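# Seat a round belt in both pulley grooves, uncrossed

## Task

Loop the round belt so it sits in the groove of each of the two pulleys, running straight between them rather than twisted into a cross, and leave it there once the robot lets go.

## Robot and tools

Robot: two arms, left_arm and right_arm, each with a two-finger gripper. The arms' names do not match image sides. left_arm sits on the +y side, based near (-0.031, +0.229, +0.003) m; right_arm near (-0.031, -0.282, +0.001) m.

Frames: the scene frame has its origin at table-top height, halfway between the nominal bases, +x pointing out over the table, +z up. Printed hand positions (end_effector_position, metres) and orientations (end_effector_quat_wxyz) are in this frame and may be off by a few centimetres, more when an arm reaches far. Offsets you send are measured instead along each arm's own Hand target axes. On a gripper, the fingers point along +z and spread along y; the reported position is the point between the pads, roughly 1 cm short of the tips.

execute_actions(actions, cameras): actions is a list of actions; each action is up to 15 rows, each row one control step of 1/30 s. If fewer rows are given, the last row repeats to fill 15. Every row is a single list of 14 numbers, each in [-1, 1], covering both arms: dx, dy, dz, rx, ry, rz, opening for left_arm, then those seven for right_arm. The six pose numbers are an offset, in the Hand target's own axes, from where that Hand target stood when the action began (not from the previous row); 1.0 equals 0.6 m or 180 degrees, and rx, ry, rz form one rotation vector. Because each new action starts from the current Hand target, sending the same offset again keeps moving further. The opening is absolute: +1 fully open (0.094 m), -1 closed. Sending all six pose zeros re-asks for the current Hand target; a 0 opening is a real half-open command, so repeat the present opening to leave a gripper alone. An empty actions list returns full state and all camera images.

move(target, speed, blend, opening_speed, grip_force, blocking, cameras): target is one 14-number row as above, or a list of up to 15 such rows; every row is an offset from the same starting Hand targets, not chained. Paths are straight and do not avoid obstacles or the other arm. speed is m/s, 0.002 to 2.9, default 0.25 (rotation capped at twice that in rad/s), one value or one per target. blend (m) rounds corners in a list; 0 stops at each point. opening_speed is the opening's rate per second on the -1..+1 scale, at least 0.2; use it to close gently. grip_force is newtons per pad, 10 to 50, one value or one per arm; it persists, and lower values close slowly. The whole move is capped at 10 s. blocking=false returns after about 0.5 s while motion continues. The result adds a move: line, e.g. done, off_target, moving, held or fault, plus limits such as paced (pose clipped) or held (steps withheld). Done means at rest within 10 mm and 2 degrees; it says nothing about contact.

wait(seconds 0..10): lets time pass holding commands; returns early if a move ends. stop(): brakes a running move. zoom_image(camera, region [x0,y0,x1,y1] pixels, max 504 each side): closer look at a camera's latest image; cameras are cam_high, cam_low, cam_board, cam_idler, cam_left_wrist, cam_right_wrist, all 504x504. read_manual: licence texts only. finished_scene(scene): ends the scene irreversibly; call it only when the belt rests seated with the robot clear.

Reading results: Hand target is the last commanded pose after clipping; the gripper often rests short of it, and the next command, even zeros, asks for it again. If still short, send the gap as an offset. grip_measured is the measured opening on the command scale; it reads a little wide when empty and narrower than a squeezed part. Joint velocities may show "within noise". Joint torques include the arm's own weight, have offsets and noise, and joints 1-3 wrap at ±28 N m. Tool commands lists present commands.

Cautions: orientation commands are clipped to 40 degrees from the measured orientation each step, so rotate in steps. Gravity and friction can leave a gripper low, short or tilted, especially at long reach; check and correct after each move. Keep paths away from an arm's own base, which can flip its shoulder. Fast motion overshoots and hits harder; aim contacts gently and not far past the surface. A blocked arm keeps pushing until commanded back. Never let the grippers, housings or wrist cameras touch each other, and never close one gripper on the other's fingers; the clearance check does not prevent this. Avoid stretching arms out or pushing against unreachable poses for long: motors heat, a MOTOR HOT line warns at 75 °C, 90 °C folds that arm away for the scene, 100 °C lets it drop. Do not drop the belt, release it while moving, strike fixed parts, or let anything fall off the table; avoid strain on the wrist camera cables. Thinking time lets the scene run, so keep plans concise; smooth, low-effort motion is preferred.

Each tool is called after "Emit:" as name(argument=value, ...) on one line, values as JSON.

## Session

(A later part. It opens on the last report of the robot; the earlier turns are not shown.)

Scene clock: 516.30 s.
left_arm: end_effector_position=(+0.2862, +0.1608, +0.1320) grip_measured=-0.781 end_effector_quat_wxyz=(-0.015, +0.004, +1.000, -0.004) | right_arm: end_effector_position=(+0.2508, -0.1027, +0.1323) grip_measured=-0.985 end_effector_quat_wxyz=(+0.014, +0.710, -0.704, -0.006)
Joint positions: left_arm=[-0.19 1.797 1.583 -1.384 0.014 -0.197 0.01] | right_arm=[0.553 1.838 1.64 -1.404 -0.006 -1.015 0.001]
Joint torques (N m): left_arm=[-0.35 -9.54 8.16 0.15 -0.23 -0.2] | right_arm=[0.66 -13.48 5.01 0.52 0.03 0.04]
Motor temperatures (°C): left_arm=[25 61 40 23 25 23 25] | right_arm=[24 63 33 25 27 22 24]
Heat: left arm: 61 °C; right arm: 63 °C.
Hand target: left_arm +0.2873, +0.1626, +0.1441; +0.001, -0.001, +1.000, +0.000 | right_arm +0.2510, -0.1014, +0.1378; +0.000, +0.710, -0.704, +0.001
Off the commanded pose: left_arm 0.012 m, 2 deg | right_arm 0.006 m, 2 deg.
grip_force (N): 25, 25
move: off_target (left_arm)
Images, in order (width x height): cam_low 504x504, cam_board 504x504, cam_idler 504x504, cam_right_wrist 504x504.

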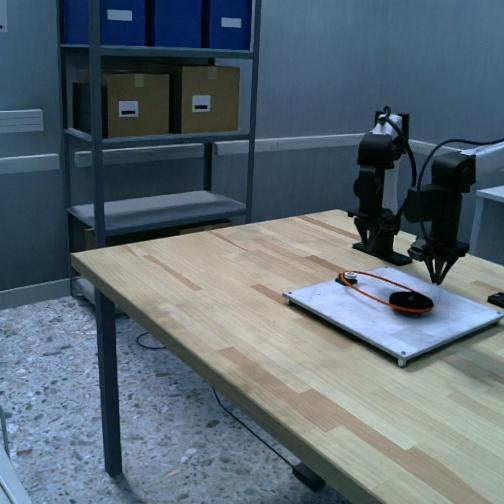

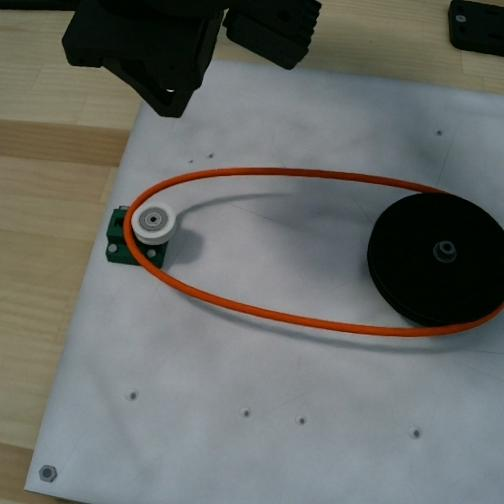

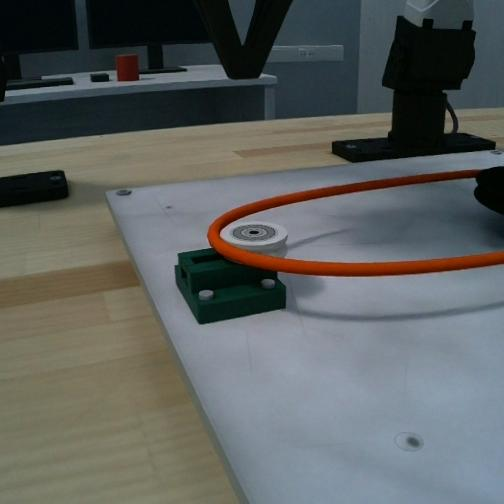

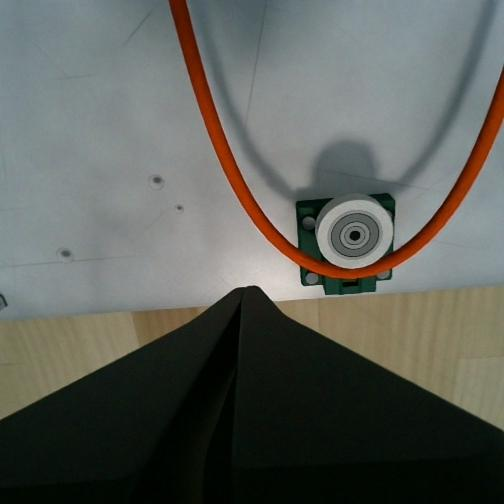

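Emit:
move(target=[[0,0,0,0,0,0,-0.78,-0.015,0.006,0.08,0,0,0,-1],[0,0,0,0,0,0,-0.78,-0.015,0.006,0.15,0,0,0,-1]], speed=[0.12,0.05], cameras=["cam_idler","cam_board","cam_right_wrist"])

Emit:
zoom_image(camera="cam_idler", region=[150, 170, 310, 300])

Scene clock: 550.17 s.
left_arm: end_effector_position=(+0.2862, +0.1608, +0.1320) grip_measured=-0.781 end_effector_quat_wxyz=(-0.015, +0.004, +1.000, -0.004) | right_arm: end_effector_position=(+0.2454, -0.0946, +0.0516) grip_measured=-0.985 end_effector_quat_wxyz=(+0.004, +0.711, -0.703, -0.003)
Joint positions: left_arm=[-0.19 1.797 1.583 -1.384 0.014 -0.197 0.01] | right_arm=[0.583 1.854 1.338 -1.064 -0.005 -0.988 0.001]
Joint torques (N m): left_arm=[-0.27 -9.48 8.14 0.15 -0.22 -0.19] | right_arm=[0.54 -10.4 5.12 0.58 -0.01 0.04]
Motor temperatures (°C): left_arm=[25 61 40 23 25 23 25] | right_arm=[24 59 32 25 26 22 24]
Heat: left arm: 61 °C; right arm: 59 °C.
Hand target: left_arm +0.2873, +0.1626, +0.1441; +0.001, -0.001, +1.000, +0.000 | right_arm +0.2474, -0.0926, +0.0478; +0.000, +0.710, -0.704, +0.001
Off the commanded pose: left_arm 0.012 m, 2 deg | right_arm 0.005 m, 1 deg.
grip_force (N): 25, 25
move: off_target (left_arm)
Images, in order (width x height): cam_board 504x504, cam_idler 504x504, cam_right_wrist 504x504.

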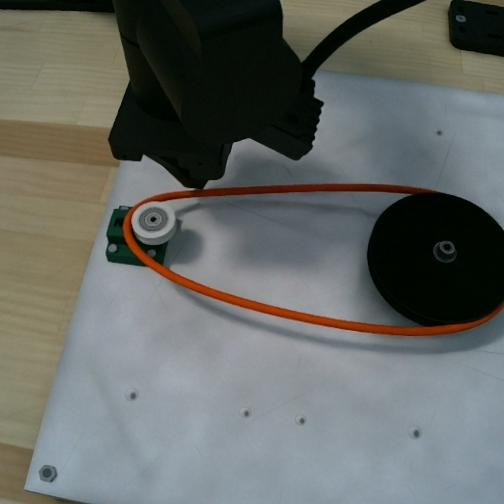

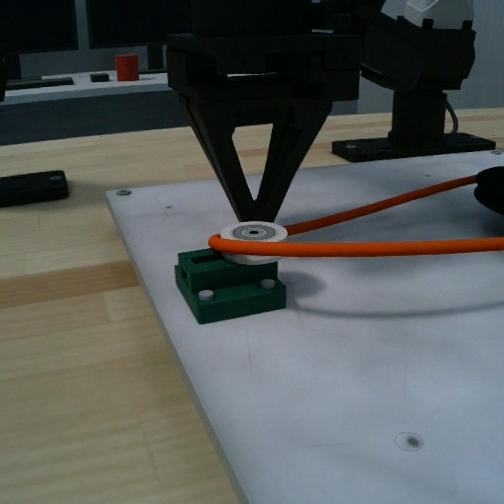

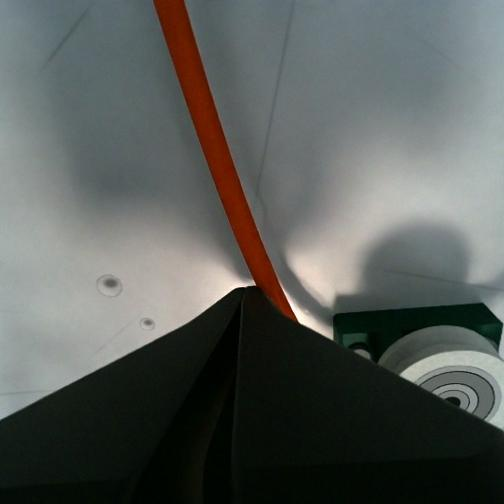

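Scaled by 3.150 from the camera's 504x504 image, which has a finer 720x720 frame.

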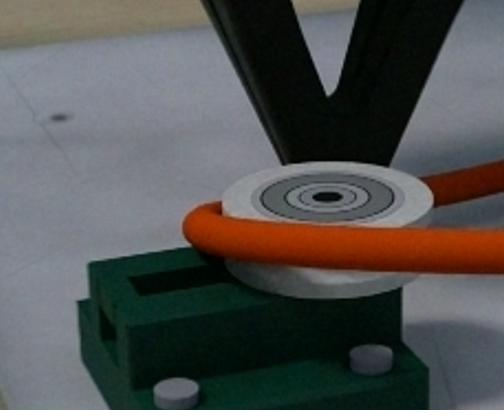

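Emit:
move(target=[0,0,0,0,0,0,-0.78,0,0,-0.13,0,0,0,-1], cameras=["cam_idler","cam_board","cam_right_wrist","cam_low"])

Emit:
zoom_image(camera="cam_idler", region=[170, 180, 330, 300])

Emit:
zoom_image(camera="cam_board", region=[90, 160, 220, 290])

Emit:
zoom_image(camera="cam_low", region=[325, 240, 455, 340])

Scene clock: 573.57 s.
left_arm: end_effector_position=(+0.2862, +0.1608, +0.1320) grip_measured=-0.781 end_effector_quat_wxyz=(-0.015, +0.004, +1.000, -0.004) | right_arm: end_effector_position=(+0.2453, -0.0947, +0.1149) grip_measured=-0.985 end_effector_quat_wxyz=(+0.014, +0.711, -0.704, -0.005)
Joint positions: left_arm=[-0.19 1.797 1.583 -1.384 0.014 -0.197 0.01] | right_arm=[0.583 1.835 1.567 -1.332 -0.005 -0.987 0.001]
Joint torques (N m): left_arm=[-0.44 -9.5 8.16 0.14 -0.22 -0.2] | right_arm=[0.66 -12.55 8.16 0.22 0.02 0.02]
Motor temperatures (°C): left_arm=[25 62 41 23 25 23 25] | right_arm=[24 56 32 25 26 22 24]
Heat: left arm: 62 °C; right arm: 56 °C.
Hand target: left_arm +0.2873, +0.1626, +0.1441; +0.001, -0.001, +1.000, +0.000 | right_arm +0.2474, -0.0924, +0.1258; +0.000, +0.710, -0.704, +0.001
Off the commanded pose: left_arm 0.012 m, 2 deg | right_arm 0.011 m, 2 deg.
grip_force (N): 25, 25
move: off_target (left_arm, right_arm)
Images, in order (width x height): cam_low 504x504, cam_board 504x504, cam_idler 504x504, cam_right_wrist 504x504.

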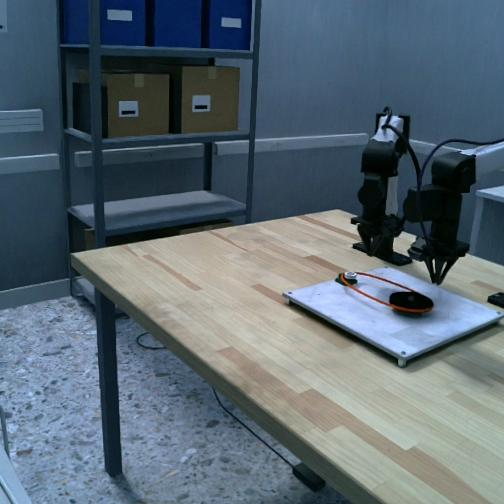

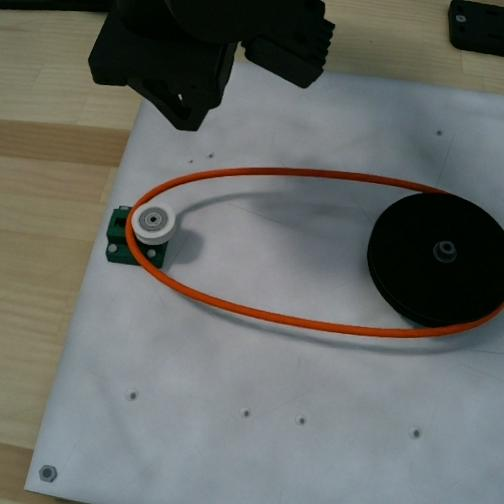

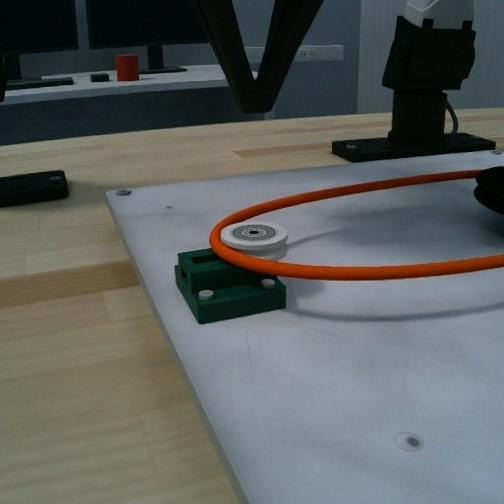

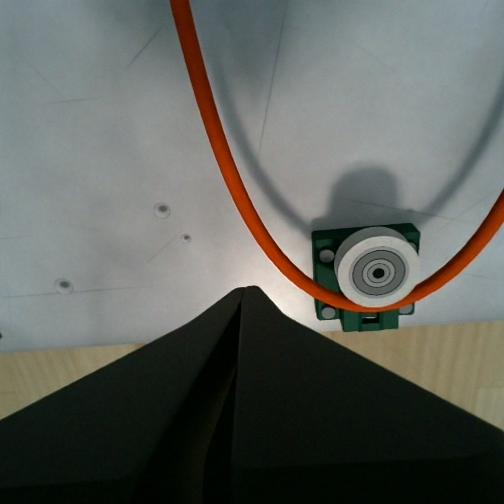

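Scaled by 3.150 from the camera's 504x504 image, which has a finer 720x720 frame.

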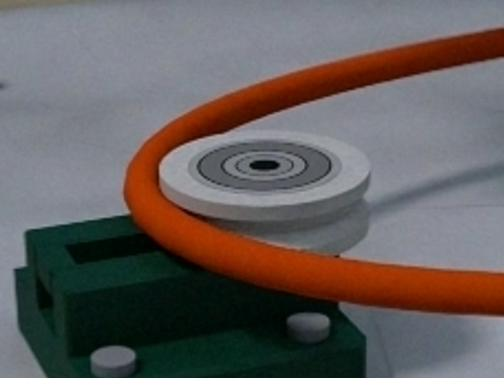

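Scaled by 3.877 from the camera's 504x504 image, which has a finer 720x720 frame.

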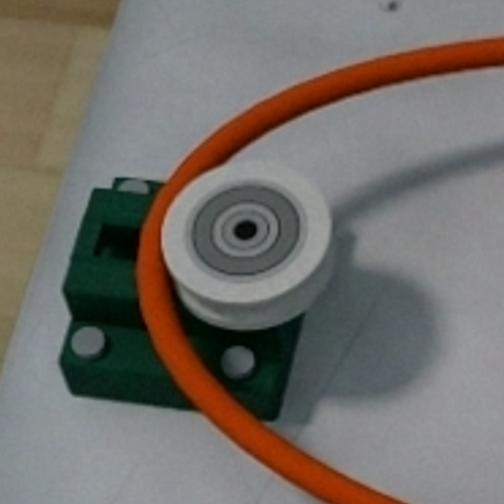

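Scaled by 3.877 from the camera's 504x504 image, which has a finer 720x720 frame.

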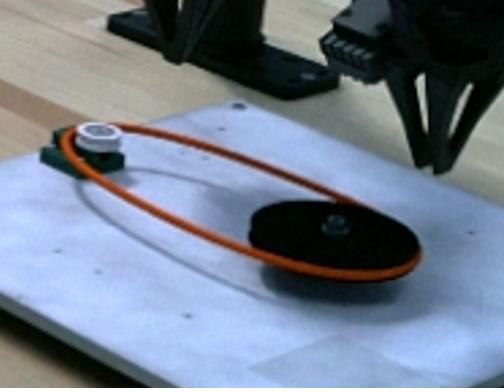

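Emit:
zoom_image(camera="cam_right_wrist", region=[310, 220, 440, 340])

Scaled by 3.877 from the camera's 504x504 image, which has a finer 720x720 frame.

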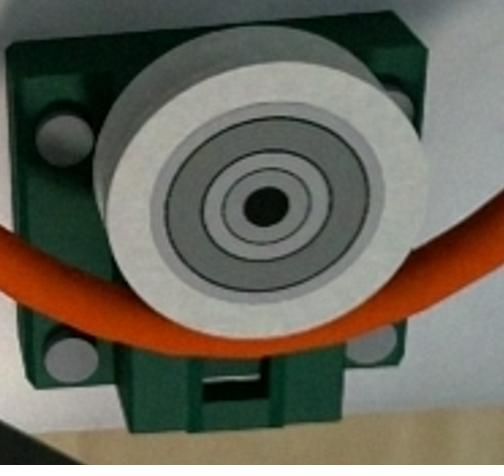

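Emit:
finished_scene(scene=2)

The scene is finished: the task was done.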